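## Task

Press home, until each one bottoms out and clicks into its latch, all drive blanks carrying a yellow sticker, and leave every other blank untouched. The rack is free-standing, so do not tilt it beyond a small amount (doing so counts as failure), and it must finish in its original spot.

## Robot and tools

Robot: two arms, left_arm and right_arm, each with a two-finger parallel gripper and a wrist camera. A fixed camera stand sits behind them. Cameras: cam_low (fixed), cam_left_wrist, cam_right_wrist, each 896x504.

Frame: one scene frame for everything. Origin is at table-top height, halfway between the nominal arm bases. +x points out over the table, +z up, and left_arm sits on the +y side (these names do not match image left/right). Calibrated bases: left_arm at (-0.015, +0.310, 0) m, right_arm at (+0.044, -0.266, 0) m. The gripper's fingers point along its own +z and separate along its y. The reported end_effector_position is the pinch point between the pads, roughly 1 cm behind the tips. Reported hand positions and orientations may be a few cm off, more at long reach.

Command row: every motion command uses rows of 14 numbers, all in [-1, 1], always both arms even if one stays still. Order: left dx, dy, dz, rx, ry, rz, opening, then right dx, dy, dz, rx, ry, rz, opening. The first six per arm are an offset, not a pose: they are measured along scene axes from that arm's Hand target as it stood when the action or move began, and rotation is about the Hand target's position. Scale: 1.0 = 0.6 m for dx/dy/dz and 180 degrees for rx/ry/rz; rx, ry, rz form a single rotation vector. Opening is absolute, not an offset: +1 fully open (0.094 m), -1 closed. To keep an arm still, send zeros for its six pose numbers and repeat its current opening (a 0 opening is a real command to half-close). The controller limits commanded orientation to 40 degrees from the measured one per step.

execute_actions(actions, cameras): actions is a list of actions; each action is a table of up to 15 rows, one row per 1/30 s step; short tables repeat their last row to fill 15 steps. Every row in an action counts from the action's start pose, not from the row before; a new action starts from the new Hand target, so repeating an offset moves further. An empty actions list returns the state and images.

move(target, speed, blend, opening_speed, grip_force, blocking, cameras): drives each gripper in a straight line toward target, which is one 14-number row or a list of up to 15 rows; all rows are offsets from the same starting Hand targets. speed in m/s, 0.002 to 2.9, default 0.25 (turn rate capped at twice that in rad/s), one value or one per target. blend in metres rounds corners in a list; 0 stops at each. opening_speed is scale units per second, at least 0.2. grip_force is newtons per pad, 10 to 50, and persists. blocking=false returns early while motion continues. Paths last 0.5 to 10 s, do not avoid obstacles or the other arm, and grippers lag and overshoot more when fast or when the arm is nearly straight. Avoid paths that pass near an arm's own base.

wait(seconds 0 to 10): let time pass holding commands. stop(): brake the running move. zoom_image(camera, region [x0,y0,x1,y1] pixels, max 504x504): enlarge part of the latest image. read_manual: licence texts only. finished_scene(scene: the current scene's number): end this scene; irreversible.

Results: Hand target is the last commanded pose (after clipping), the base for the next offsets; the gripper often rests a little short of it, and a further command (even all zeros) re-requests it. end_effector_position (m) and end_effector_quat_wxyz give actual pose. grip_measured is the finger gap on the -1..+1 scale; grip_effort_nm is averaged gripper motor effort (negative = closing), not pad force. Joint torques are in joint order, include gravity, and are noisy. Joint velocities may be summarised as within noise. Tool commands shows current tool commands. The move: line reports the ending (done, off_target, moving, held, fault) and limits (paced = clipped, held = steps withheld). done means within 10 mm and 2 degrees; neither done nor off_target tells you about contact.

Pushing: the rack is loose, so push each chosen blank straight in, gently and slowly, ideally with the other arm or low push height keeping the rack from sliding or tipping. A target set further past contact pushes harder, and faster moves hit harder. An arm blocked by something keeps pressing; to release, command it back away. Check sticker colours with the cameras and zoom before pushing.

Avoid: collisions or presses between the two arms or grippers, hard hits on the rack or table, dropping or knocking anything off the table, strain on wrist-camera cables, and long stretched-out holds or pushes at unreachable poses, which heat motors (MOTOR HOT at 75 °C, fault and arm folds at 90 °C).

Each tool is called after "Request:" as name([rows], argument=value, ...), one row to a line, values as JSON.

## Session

Request:
execute_actions(actions=[])

Scene clock: 0.00 s.
left_arm: end_effector_position=(+0.2171, +0.2911, +0.2868) grip_measured=+1.000 grip_effort_nm=n/a end_effector_quat_wxyz=(+0.425, -0.168, +0.881, -0.123) | right_arm: end_effector_position=(+0.2679, -0.2245, +0.3349) grip_measured=+1.000 grip_effort_nm=n/a end_effector_quat_wxyz=(+0.428, +0.004, +0.843, +0.326)
Joint positions: left_arm=[-0.05 0.743 1.101 -1.011 0.016 -0.459 0.094] | right_arm=[-0.553 0.908 1.256 -1.266 -1.012 -0.18 0.094]
Joint velocities: within noise
Joint torques (N m): no reading
Heat: left arm: 22 °C; right arm: 23 °C.
Hand target: left_arm +0.2164, +0.2922, +0.2908; +0.432, -0.166, +0.878, -0.121 | right_arm +0.2663, -0.2220, +0.3382; +0.432, -0.003, +0.840, +0.329
Tool commands: left_gripper/opening=+1.0 right_gripper/opening=+1.0
camera_calibration:
cam_left_wrist: T_world_to_cam=[[0.177659, -0.916538, 0.358322, 0.124732], [-0.870954, -0.315946, -0.376321, 0.422882], [0.458123, -0.245225, -0.854393, 0.306754], [0, 0, 0, 1]] pos_world=[0.20562, 0.323153, 0.376534]
cam_right_wrist: T_world_to_cam=[[0.27032, -0.772431, -0.574698, -0.05421], [-0.887072, 0.0321833, -0.460508, 0.437121], [0.374206, 0.634283, -0.676502, 0.359426], [0, 0, 0, 1]] pos_world=[0.267912, -0.283919, 0.413295]

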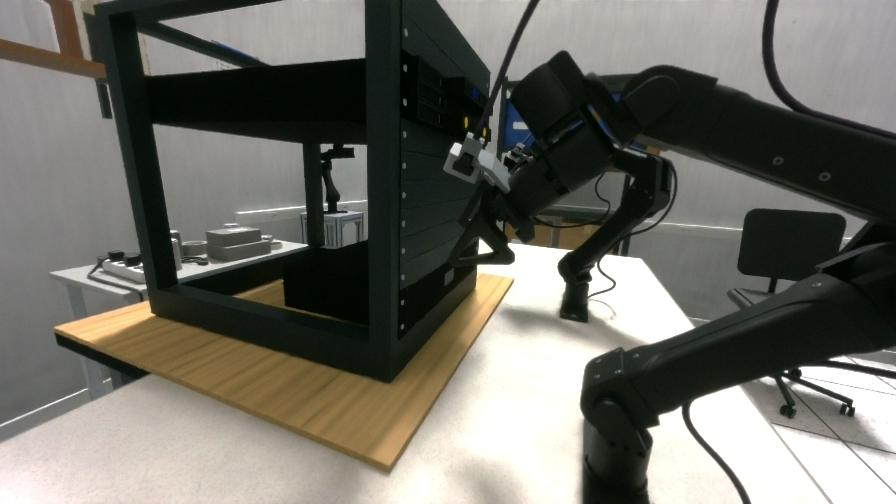

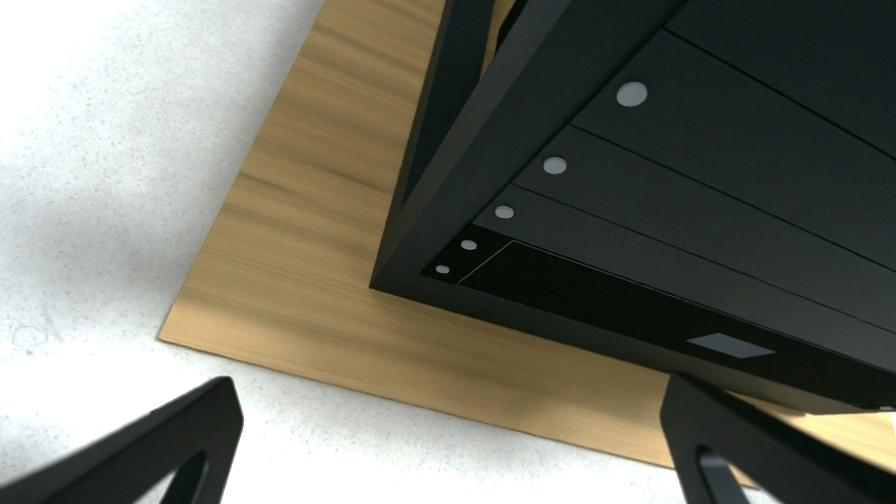

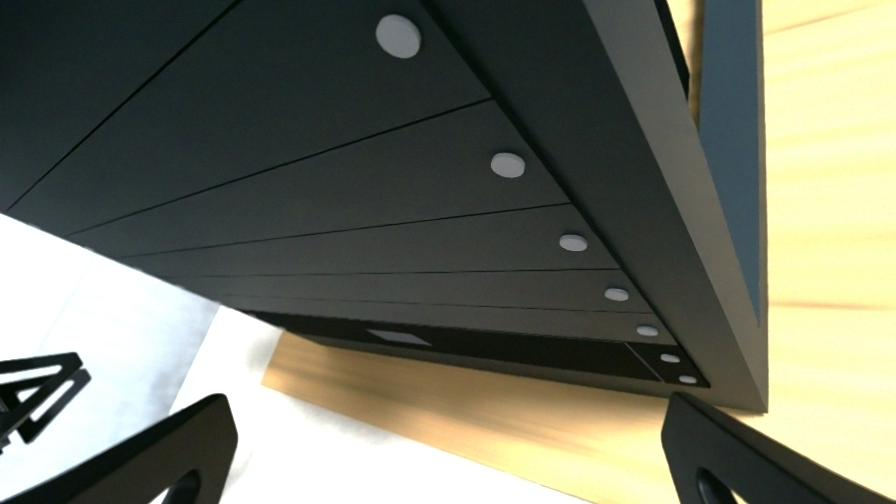

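Request:
move(target=[-0.027,-0.22,0.348,0.133,-0.206,-0.021,-1,-0.094,0.153,0.253,-0.152,-0.191,-0.155,-1], speed=0.25, cameras=["all"])

Scene clock: 5.03 s.
left_arm: end_effector_position=(+0.1996, +0.1533, +0.4961) grip_measured=-0.997 grip_effort_nm=-0.15 end_effector_quat_wxyz=(+0.701, +0.021, +0.712, +0.006) | right_arm: end_effector_position=(+0.2091, -0.1233, +0.4854) grip_measured=-0.997 grip_effort_nm=-0.18 end_effector_quat_wxyz=(+0.704, -0.055, +0.708, +0.031)
Joint positions: left_arm=[-1.333 1.049 1.477 -0.496 -1.334 -0.029 0] | right_arm=[1.683 0.994 1.524 -0.952 1.553 0.387 0]
Joint torques (N m): left_arm=[0.69 -2.22 3.97 1.83 -0.22 0.06] | right_arm=[-0.9 -0.38 5.2 1.47 0.44 0.11]
Heat: left arm: 22 °C; right arm: 24 °C.
Hand target: left_arm +0.2002, +0.1602, +0.4996; +0.707, +0.000, +0.707, +0.001 | right_arm +0.2098, -0.1302, +0.4900; +0.708, +0.000, +0.706, +0.000
Off the commanded pose: left_arm 0.008 m, 3 deg | right_arm 0.008 m, 7 deg.
joint sent to its limit (right arm) — joint 5 (wrist yaw), upper limit. The joint targets are off in orientation, not in position.
move: off_target (left_arm, right_arm)
camera_calibration:
cam_left_wrist: T_world_to_cam=[[-0.0318346, -0.998338, -0.0480336, 0.182443], [-0.449486, 0.057224, -0.891453, 0.557076], [0.89272, -0.00678862, -0.450561, 0.136266], [0, 0, 0, 1]] pos_world=[0.134558, 0.151187, 0.566766]
cam_right_wrist: T_world_to_cam=[[0.136143, -0.990593, 0.0138327, -0.15817], [-0.431408, -0.071849, -0.899291, 0.555805], [0.891825, 0.116465, -0.437132, 0.13071], [0, 0, 0, 1]] pos_world=[0.144743, -0.131971, 0.559156]

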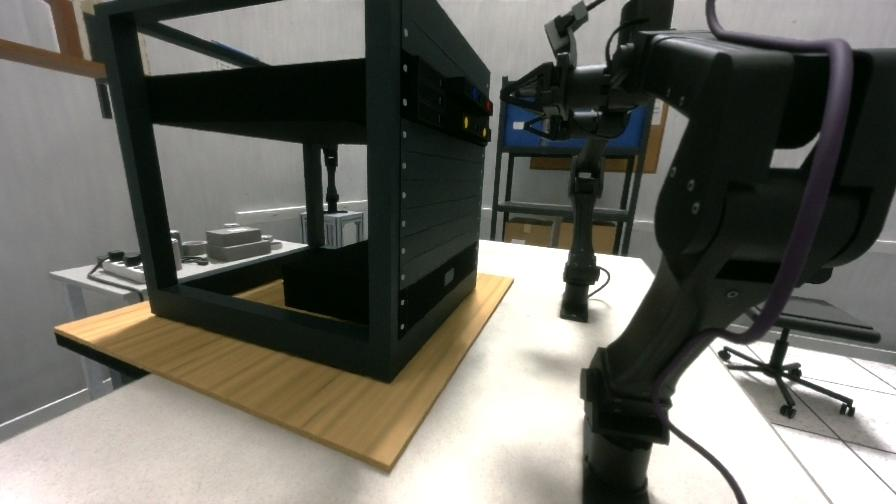

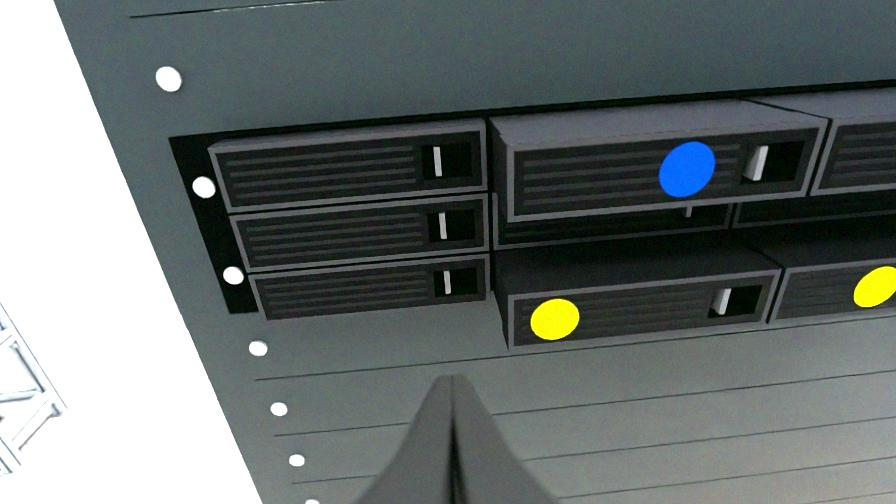

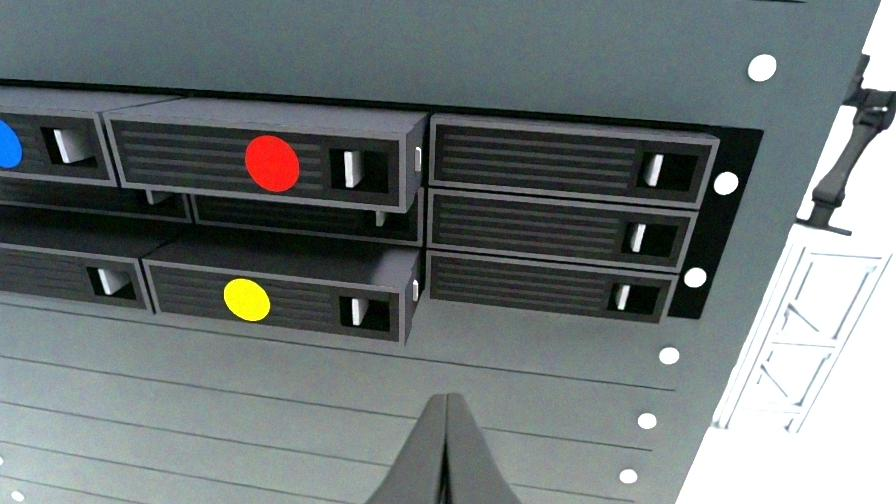

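Request:
move([
  [0.06,-0.147,-0.055,0,0.028,0,-1,0,0,0,0,0,0,-1],
  [0.085,-0.147,-0.06,0,0.028,0,-1,0,0,0,0,0,0,-1],
], speed=0.15, blend=[0.02, 0], cameras=["cam_left_wrist", "cam_right_wrist"])

Scene clock: 10.93 s.
left_arm: end_effector_position=(+0.2512, +0.0705, +0.4568) grip_measured=-0.997 grip_effort_nm=-0.15 end_effector_quat_wxyz=(+0.675, +0.010, +0.738, +0.012) | right_arm: end_effector_position=(+0.2091, -0.1233, +0.4854) grip_measured=-0.997 grip_effort_nm=-0.18 end_effector_quat_wxyz=(+0.704, -0.055, +0.708, +0.031)
Joint positions: left_arm=[-1.206 1.353 1.586 -0.496 -1.222 -0.216 0] | right_arm=[1.683 0.994 1.524 -0.952 1.553 0.387 0]
Joint torques (N m): left_arm=[0.13 -4.81 7.57 1.35 -0.09 -0.18] | right_arm=[-0.9 -0.36 5.19 1.47 0.44 0.11]
Heat: left arm: 23 °C; right arm: 25 °C.
Hand target: left_arm +0.2513, +0.0720, +0.4636; +0.675, +0.000, +0.738, +0.001 | right_arm +0.2098, -0.1302, +0.4900; +0.708, +0.000, +0.706, +0.000
Off the commanded pose: left_arm 0.007 m, 2 deg | right_arm 0.008 m, 7 deg.
joint sent to its limit (right arm) — joint 5 (wrist yaw), upper limit. The joint targets are off in orientation, not in position.
move: off_target (right_arm); blend cut to 0.0076 m at target 1
camera_calibration:
cam_left_wrist: T_world_to_cam=[[-0.00886605, -0.99908, -0.0419639, 0.0911082], [-0.514872, 0.0405363, -0.856308, 0.551623], [0.857221, 0.014014, -0.514757, 0.108604], [0, 0, 0, 1]] pos_world=[0.191725, 0.0671417, 0.532087]
cam_right_wrist: T_world_to_cam=[[0.136143, -0.990593, 0.0138327, -0.15817], [-0.431408, -0.071849, -0.899291, 0.555805], [0.891825, 0.116465, -0.437132, 0.13071], [0, 0, 0, 1]] pos_world=[0.144743, -0.131971, 0.559156]
Images, in order (width x height): cam_left_wrist 896x504, cam_right_wrist 896x504.

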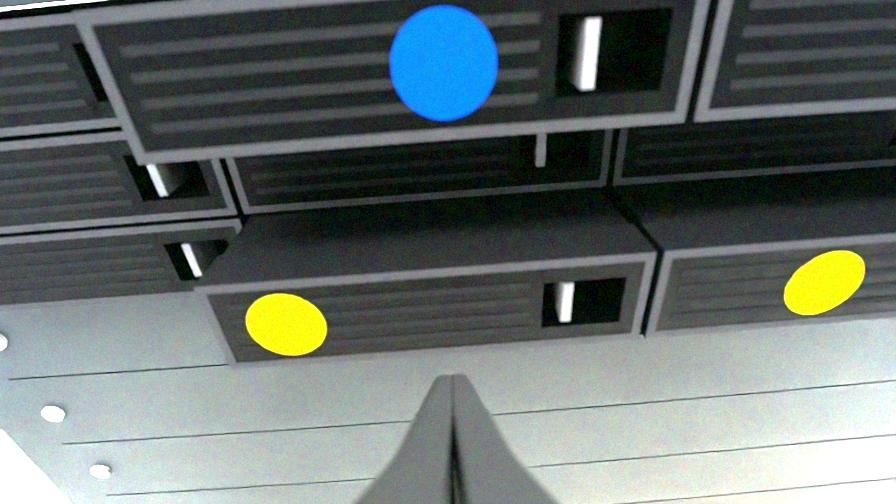

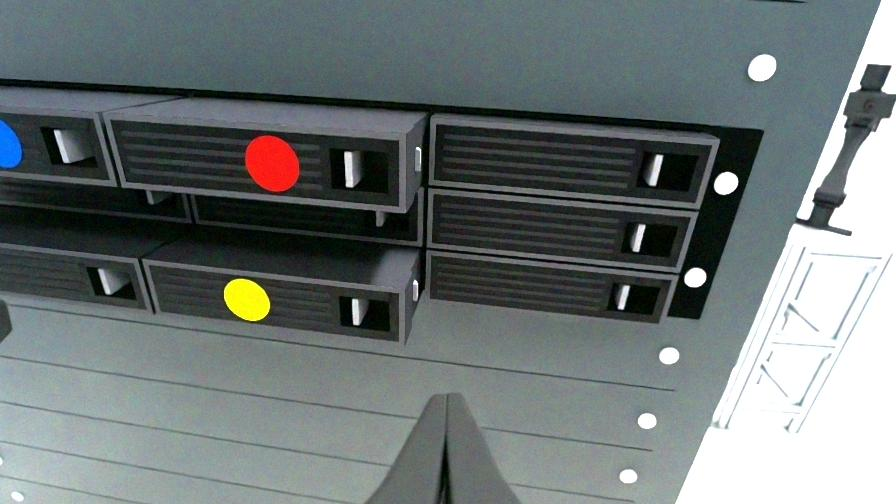

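Request:
move(target=[0.125,-0.002,0.006,0,0,0,-1,0,0,0,0,0,0,-1], speed=0.045, cameras=["cam_left_wrist"])

Scene clock: 13.97 s.
left_arm: end_effector_position=(+0.3069, +0.0749, +0.4533) grip_measured=-0.997 grip_effort_nm=-0.15 end_effector_quat_wxyz=(+0.663, +0.021, +0.747, +0.026) | right_arm: end_effector_position=(+0.2091, -0.1233, +0.4854) grip_measured=-0.997 grip_effort_nm=-0.18 end_effector_quat_wxyz=(+0.704, -0.055, +0.708, +0.031)
Joint positions: left_arm=[-1.009 1.426 1.642 -0.448 -1.031 -0.133 0] | right_arm=[1.683 0.994 1.524 -0.952 1.553 0.387 0]
Joint torques (N m): left_arm=[4.98 -3.04 8.84 2.36 0.41 0.09] | right_arm=[-0.9 -0.38 5.2 1.47 0.44 0.11]
Heat: left arm: 24 °C; right arm: 25 °C.
Hand target: left_arm +0.3263, +0.0708, +0.4671; +0.675, +0.000, +0.738, +0.001 | right_arm +0.2098, -0.1302, +0.4900; +0.708, +0.000, +0.706, +0.000
Off the commanded pose: left_arm 0.024 m, 4 deg | right_arm 0.008 m, 7 deg.
joint sent to its limit (right arm) — joint 5 (wrist yaw), upper limit. The joint targets are off in orientation, not in position.
move: off_target (left_arm, right_arm)
camera_calibration:
cam_left_wrist: T_world_to_cam=[[-0.00717212, -0.997044, -0.0764917, 0.11091], [-0.540286, 0.0682311, -0.83871, 0.574836], [0.841451, 0.0353121, -0.539179, 0.0734076], [0, 0, 0, 1]] pos_world=[0.249602, 0.068768, 0.530184]
Images, in order (width x height): cam_left_wrist 896x504.

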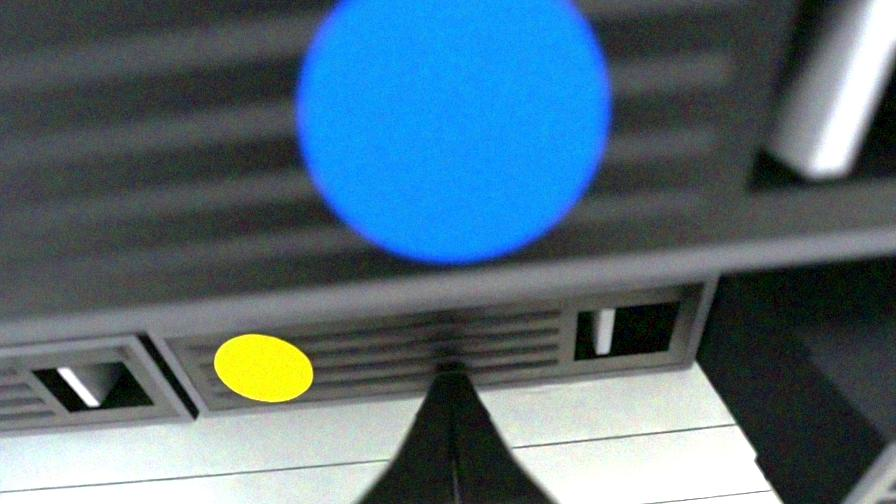

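Request:
move([
  [-0.14,0,-0.003,0,0,0,-1,0,0,0,0,0,0,-1],
  [-0.17,0.2,0.0,0,0,0,-1,0.067,0.139,-0.048,0,0.028,0,-1],
], speed=0.15, blend=[0.01, 0], cameras=["cam_left_wrist", "cam_right_wrist"])

Scene clock: 18.00 s.
left_arm: end_effector_position=(+0.2242, +0.1899, +0.4766) grip_measured=-0.997 grip_effort_nm=-0.16 end_effector_quat_wxyz=(+0.684, -0.018, +0.729, -0.018) | right_arm: end_effector_position=(+0.2481, -0.0453, +0.4588) grip_measured=-0.997 grip_effort_nm=-0.18 end_effector_quat_wxyz=(+0.678, -0.007, +0.735, -0.001)
Joint positions: left_arm=[-1.096 0.969 1.426 -0.6 -1.113 -0.179 0] | right_arm=[1.462 1.302 1.641 -0.909 1.423 0.555 0]
Joint torques (N m): left_arm=[0.5 -0.72 4.15 1.1 0.01 0.08] | right_arm=[-0.9 -3.43 6.79 1.14 0.2 0.12]
Heat: left arm: 24 °C; right arm: 25 °C.
Hand target: left_arm +0.2243, +0.1909, +0.4672; +0.675, +0.000, +0.737, +0.001 | right_arm +0.2501, -0.0467, +0.4612; +0.677, +0.000, +0.736, +0.000
Off the commanded pose: left_arm 0.010 m, 3 deg | right_arm 0.003 m, 1 deg.
move: off_target (left_arm)
camera_calibration:
cam_left_wrist: T_world_to_cam=[[-0.00864994, -0.999175, 0.0396774, 0.171981], [-0.492458, -0.030277, -0.869809, 0.564644], [0.870293, -0.0270633, -0.49179, 0.134327], [0, 0, 0, 1]] pos_world=[0.162647, 0.19257, 0.550369]
cam_right_wrist: T_world_to_cam=[[0.0231224, -0.999669, -0.0112791, -0.046607], [-0.500947, -0.00182198, -0.865476, 0.559237], [0.865169, 0.0256621, -0.500824, 0.106931], [0, 0, 0, 1]] pos_world=[0.188712, -0.0483168, 0.537034]
Images, in order (width x height): cam_left_wrist 896x504, cam_right_wrist 896x504.

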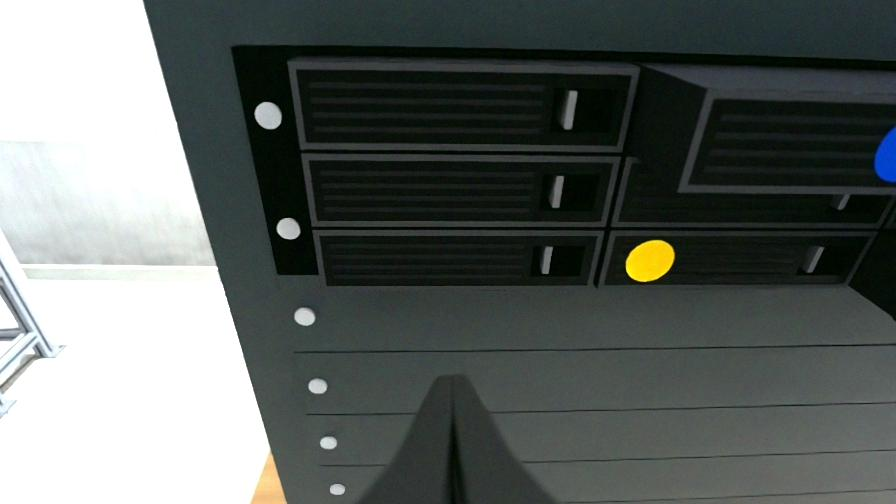

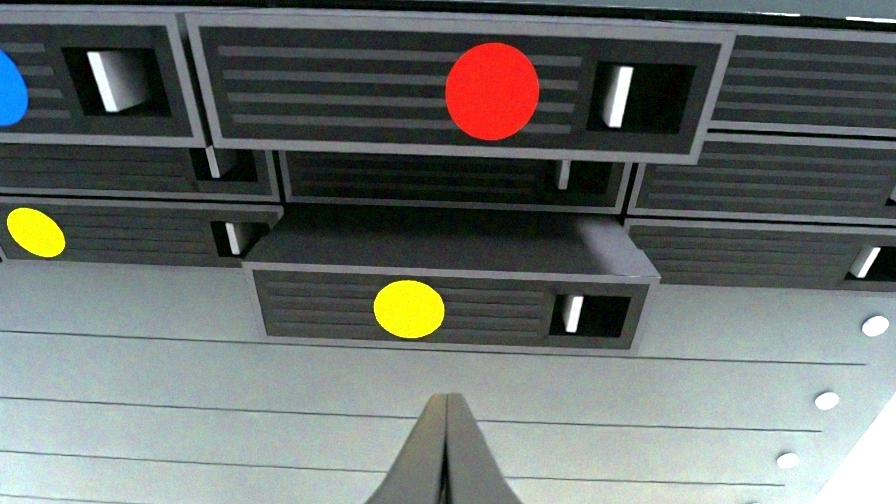

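Request:
move([
  [0,0,0,0,0,0,-1,0.025,0,0.01,0,0,0,-1],
  [0,0,0,0,0,0,-1,0.125,0,0.01,0,0,0,-1],
], speed=0.05, blend=[0.005, 0], cameras=["cam_right_wrist"])

Scene clock: 20.73 s.
left_arm: end_effector_position=(+0.2242, +0.1899, +0.4766) grip_measured=-0.997 grip_effort_nm=-0.15 end_effector_quat_wxyz=(+0.684, -0.018, +0.729, -0.018) | right_arm: end_effector_position=(+0.3140, -0.0505, +0.4667) grip_measured=-0.997 grip_effort_nm=-0.18 end_effector_quat_wxyz=(+0.671, -0.013, +0.741, -0.017)
Joint positions: left_arm=[-1.096 0.969 1.426 -0.6 -1.113 -0.179 0] | right_arm=[1.177 1.302 1.599 -0.55 1.165 0.19 0]
Joint torques (N m): left_arm=[0.53 -0.72 4.15 1.11 0 0.07] | right_arm=[-3.59 -3.69 4.46 2.56 -0.21 -0.1]
Heat: left arm: 24 °C; right arm: 26 °C.
Hand target: left_arm +0.2243, +0.1909, +0.4672; +0.675, +0.000, +0.737, +0.001 | right_arm +0.3250, -0.0467, +0.4672; +0.677, +0.000, +0.736, +0.000
Off the commanded pose: left_arm 0.009 m, 3 deg | right_arm 0.012 m, 3 deg.
move: off_target (left_arm, right_arm)
camera_calibration:
cam_right_wrist: T_world_to_cam=[[0.0101286, -0.999716, 0.0215625, -0.0646157], [-0.517661, -0.0236914, -0.855258, 0.598462], [0.855526, -0.00249945, -0.517754, 0.0635209], [0, 0, 0, 1]] pos_world=[0.256111, -0.0502602, 0.546121]
Images, in order (width x height): cam_right_wrist 896x504.

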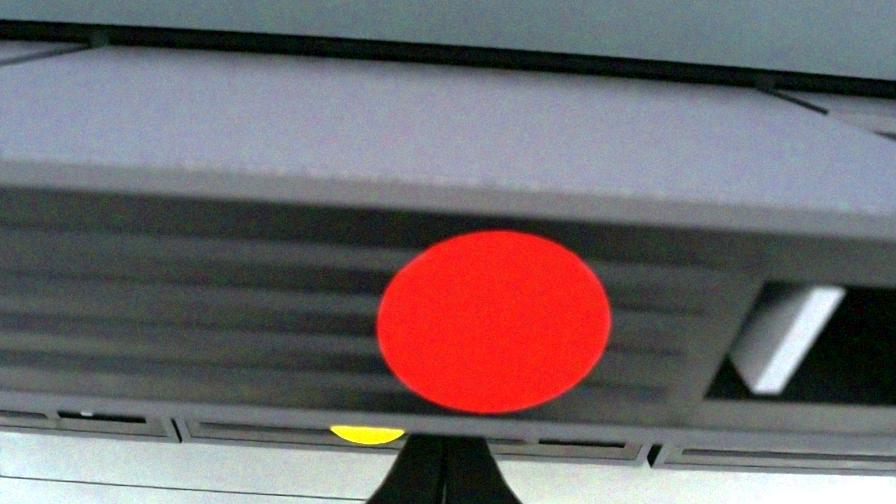

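Request:
move(target=[0,0,0,0,0,0,-1,0.015,0,-0.003,0,0,0,-1], speed=0.04)

Request:
move(target=[0,0,0,0,0,0,-1,-0.17,0,0.003,0,0,0,-1], speed=0.15, cameras=["all"])

Scene clock: 23.00 s.
left_arm: end_effector_position=(+0.2242, +0.1899, +0.4766) grip_measured=-0.997 grip_effort_nm=-0.15 end_effector_quat_wxyz=(+0.684, -0.018, +0.729, -0.018) | right_arm: end_effector_position=(+0.3148, -0.0507, +0.4669) grip_measured=-0.997 grip_effort_nm=-0.18 end_effector_quat_wxyz=(+0.669, -0.022, +0.742, -0.011)
Joint positions: left_arm=[-1.096 0.969 1.426 -0.6 -1.113 -0.179 0] | right_arm=[1.167 1.291 1.594 -0.55 1.134 0.179 0]
Joint torques (N m): left_arm=[0.54 -0.73 4.19 1.09 0 0.08] | right_arm=[-5.85 -2.33 4.26 2.83 -0.22 -0.11]
Heat: left arm: 24 °C; right arm: 26 °C.
Hand target: left_arm +0.2243, +0.1909, +0.4672; +0.675, +0.000, +0.737, +0.001 | right_arm +0.3340, -0.0467, +0.4654; +0.677, +0.000, +0.736, +0.000
Off the commanded pose: left_arm 0.009 m, 3 deg | right_arm 0.020 m, 3 deg.
move: off_target (left_arm, right_arm)

Scene clock: 25.63 s.
left_arm: end_effector_position=(+0.2242, +0.1899, +0.4766) grip_measured=-0.997 grip_effort_nm=-0.15 end_effector_quat_wxyz=(+0.684, -0.018, +0.729, -0.018) | right_arm: end_effector_position=(+0.2344, -0.0433, +0.4634) grip_measured=-0.997 grip_effort_nm=-0.18 end_effector_quat_wxyz=(+0.686, -0.010, +0.727, +0.016)
Joint positions: left_arm=[-1.096 0.969 1.426 -0.6 -1.113 -0.179 0] | right_arm=[1.524 1.287 1.632 -0.907 1.462 0.568 0]
Joint torques (N m): left_arm=[0.55 -0.7 4.14 1.1 0.01 0.06] | right_arm=[1.01 -3.34 6.8 0.9 0.48 0.12]
Heat: left arm: 23 °C; right arm: 26 °C.
Hand target: left_arm +0.2243, +0.1909, +0.4672; +0.675, +0.000, +0.737, +0.001 | right_arm +0.2320, -0.0468, +0.4673; +0.677, +0.000, +0.736, +0.000
Off the commanded pose: left_arm 0.009 m, 3 deg | right_arm 0.006 m, 3 deg.
move: off_target (left_arm, right_arm)
camera_calibration:
cam_left_wrist: T_world_to_cam=[[-0.00864994, -0.999175, 0.0396774, 0.171981], [-0.492458, -0.030277, -0.869809, 0.564644], [0.870293, -0.0270633, -0.49179, 0.134327], [0, 0, 0, 1]] pos_world=[0.162647, 0.19257, 0.550369]
cam_right_wrist: T_world_to_cam=[[0.0510563, -0.998245, -0.0299992, -0.0421402], [-0.482103, 0.00167119, -0.876113, 0.557032], [0.874626, 0.0591938, -0.481172, 0.111201], [0, 0, 0, 1]] pos_world=[0.173439, -0.0495796, 0.540266]

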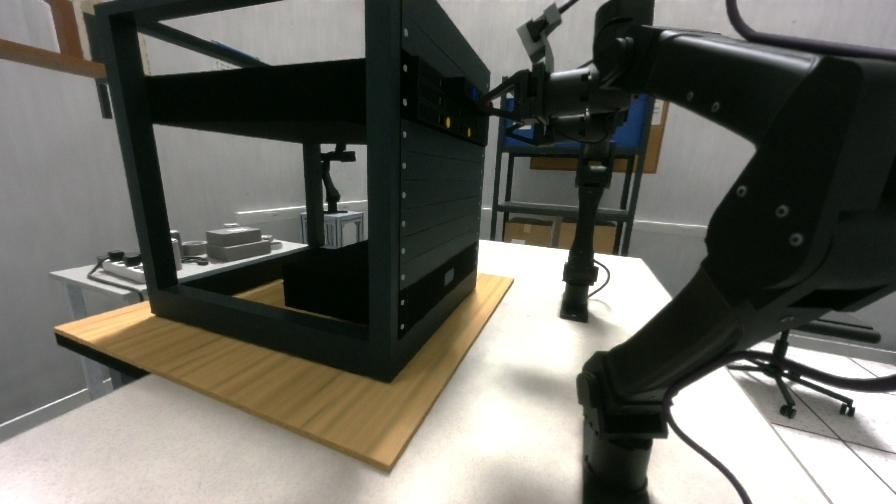

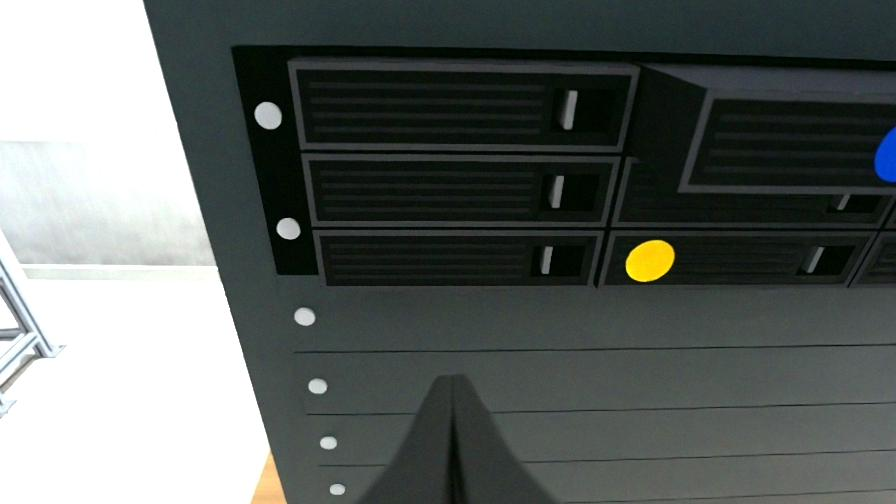

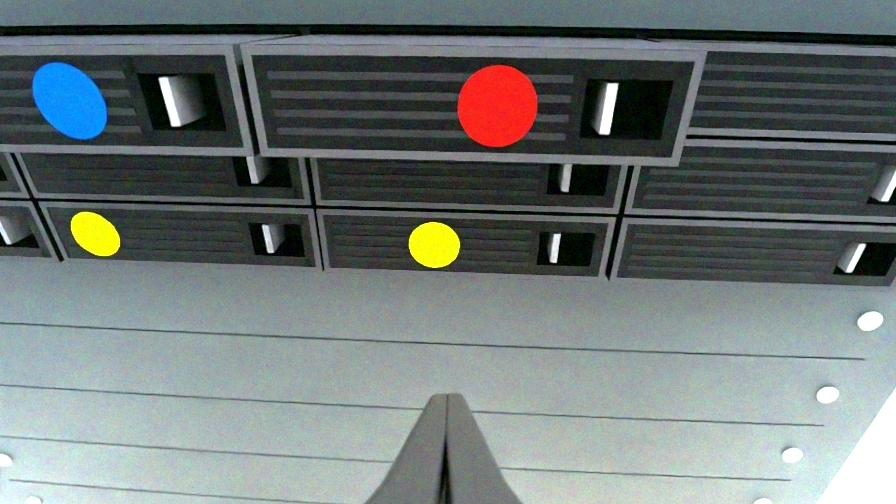

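Request:
finished_scene(scene=2)

The scene is finished: the task was done.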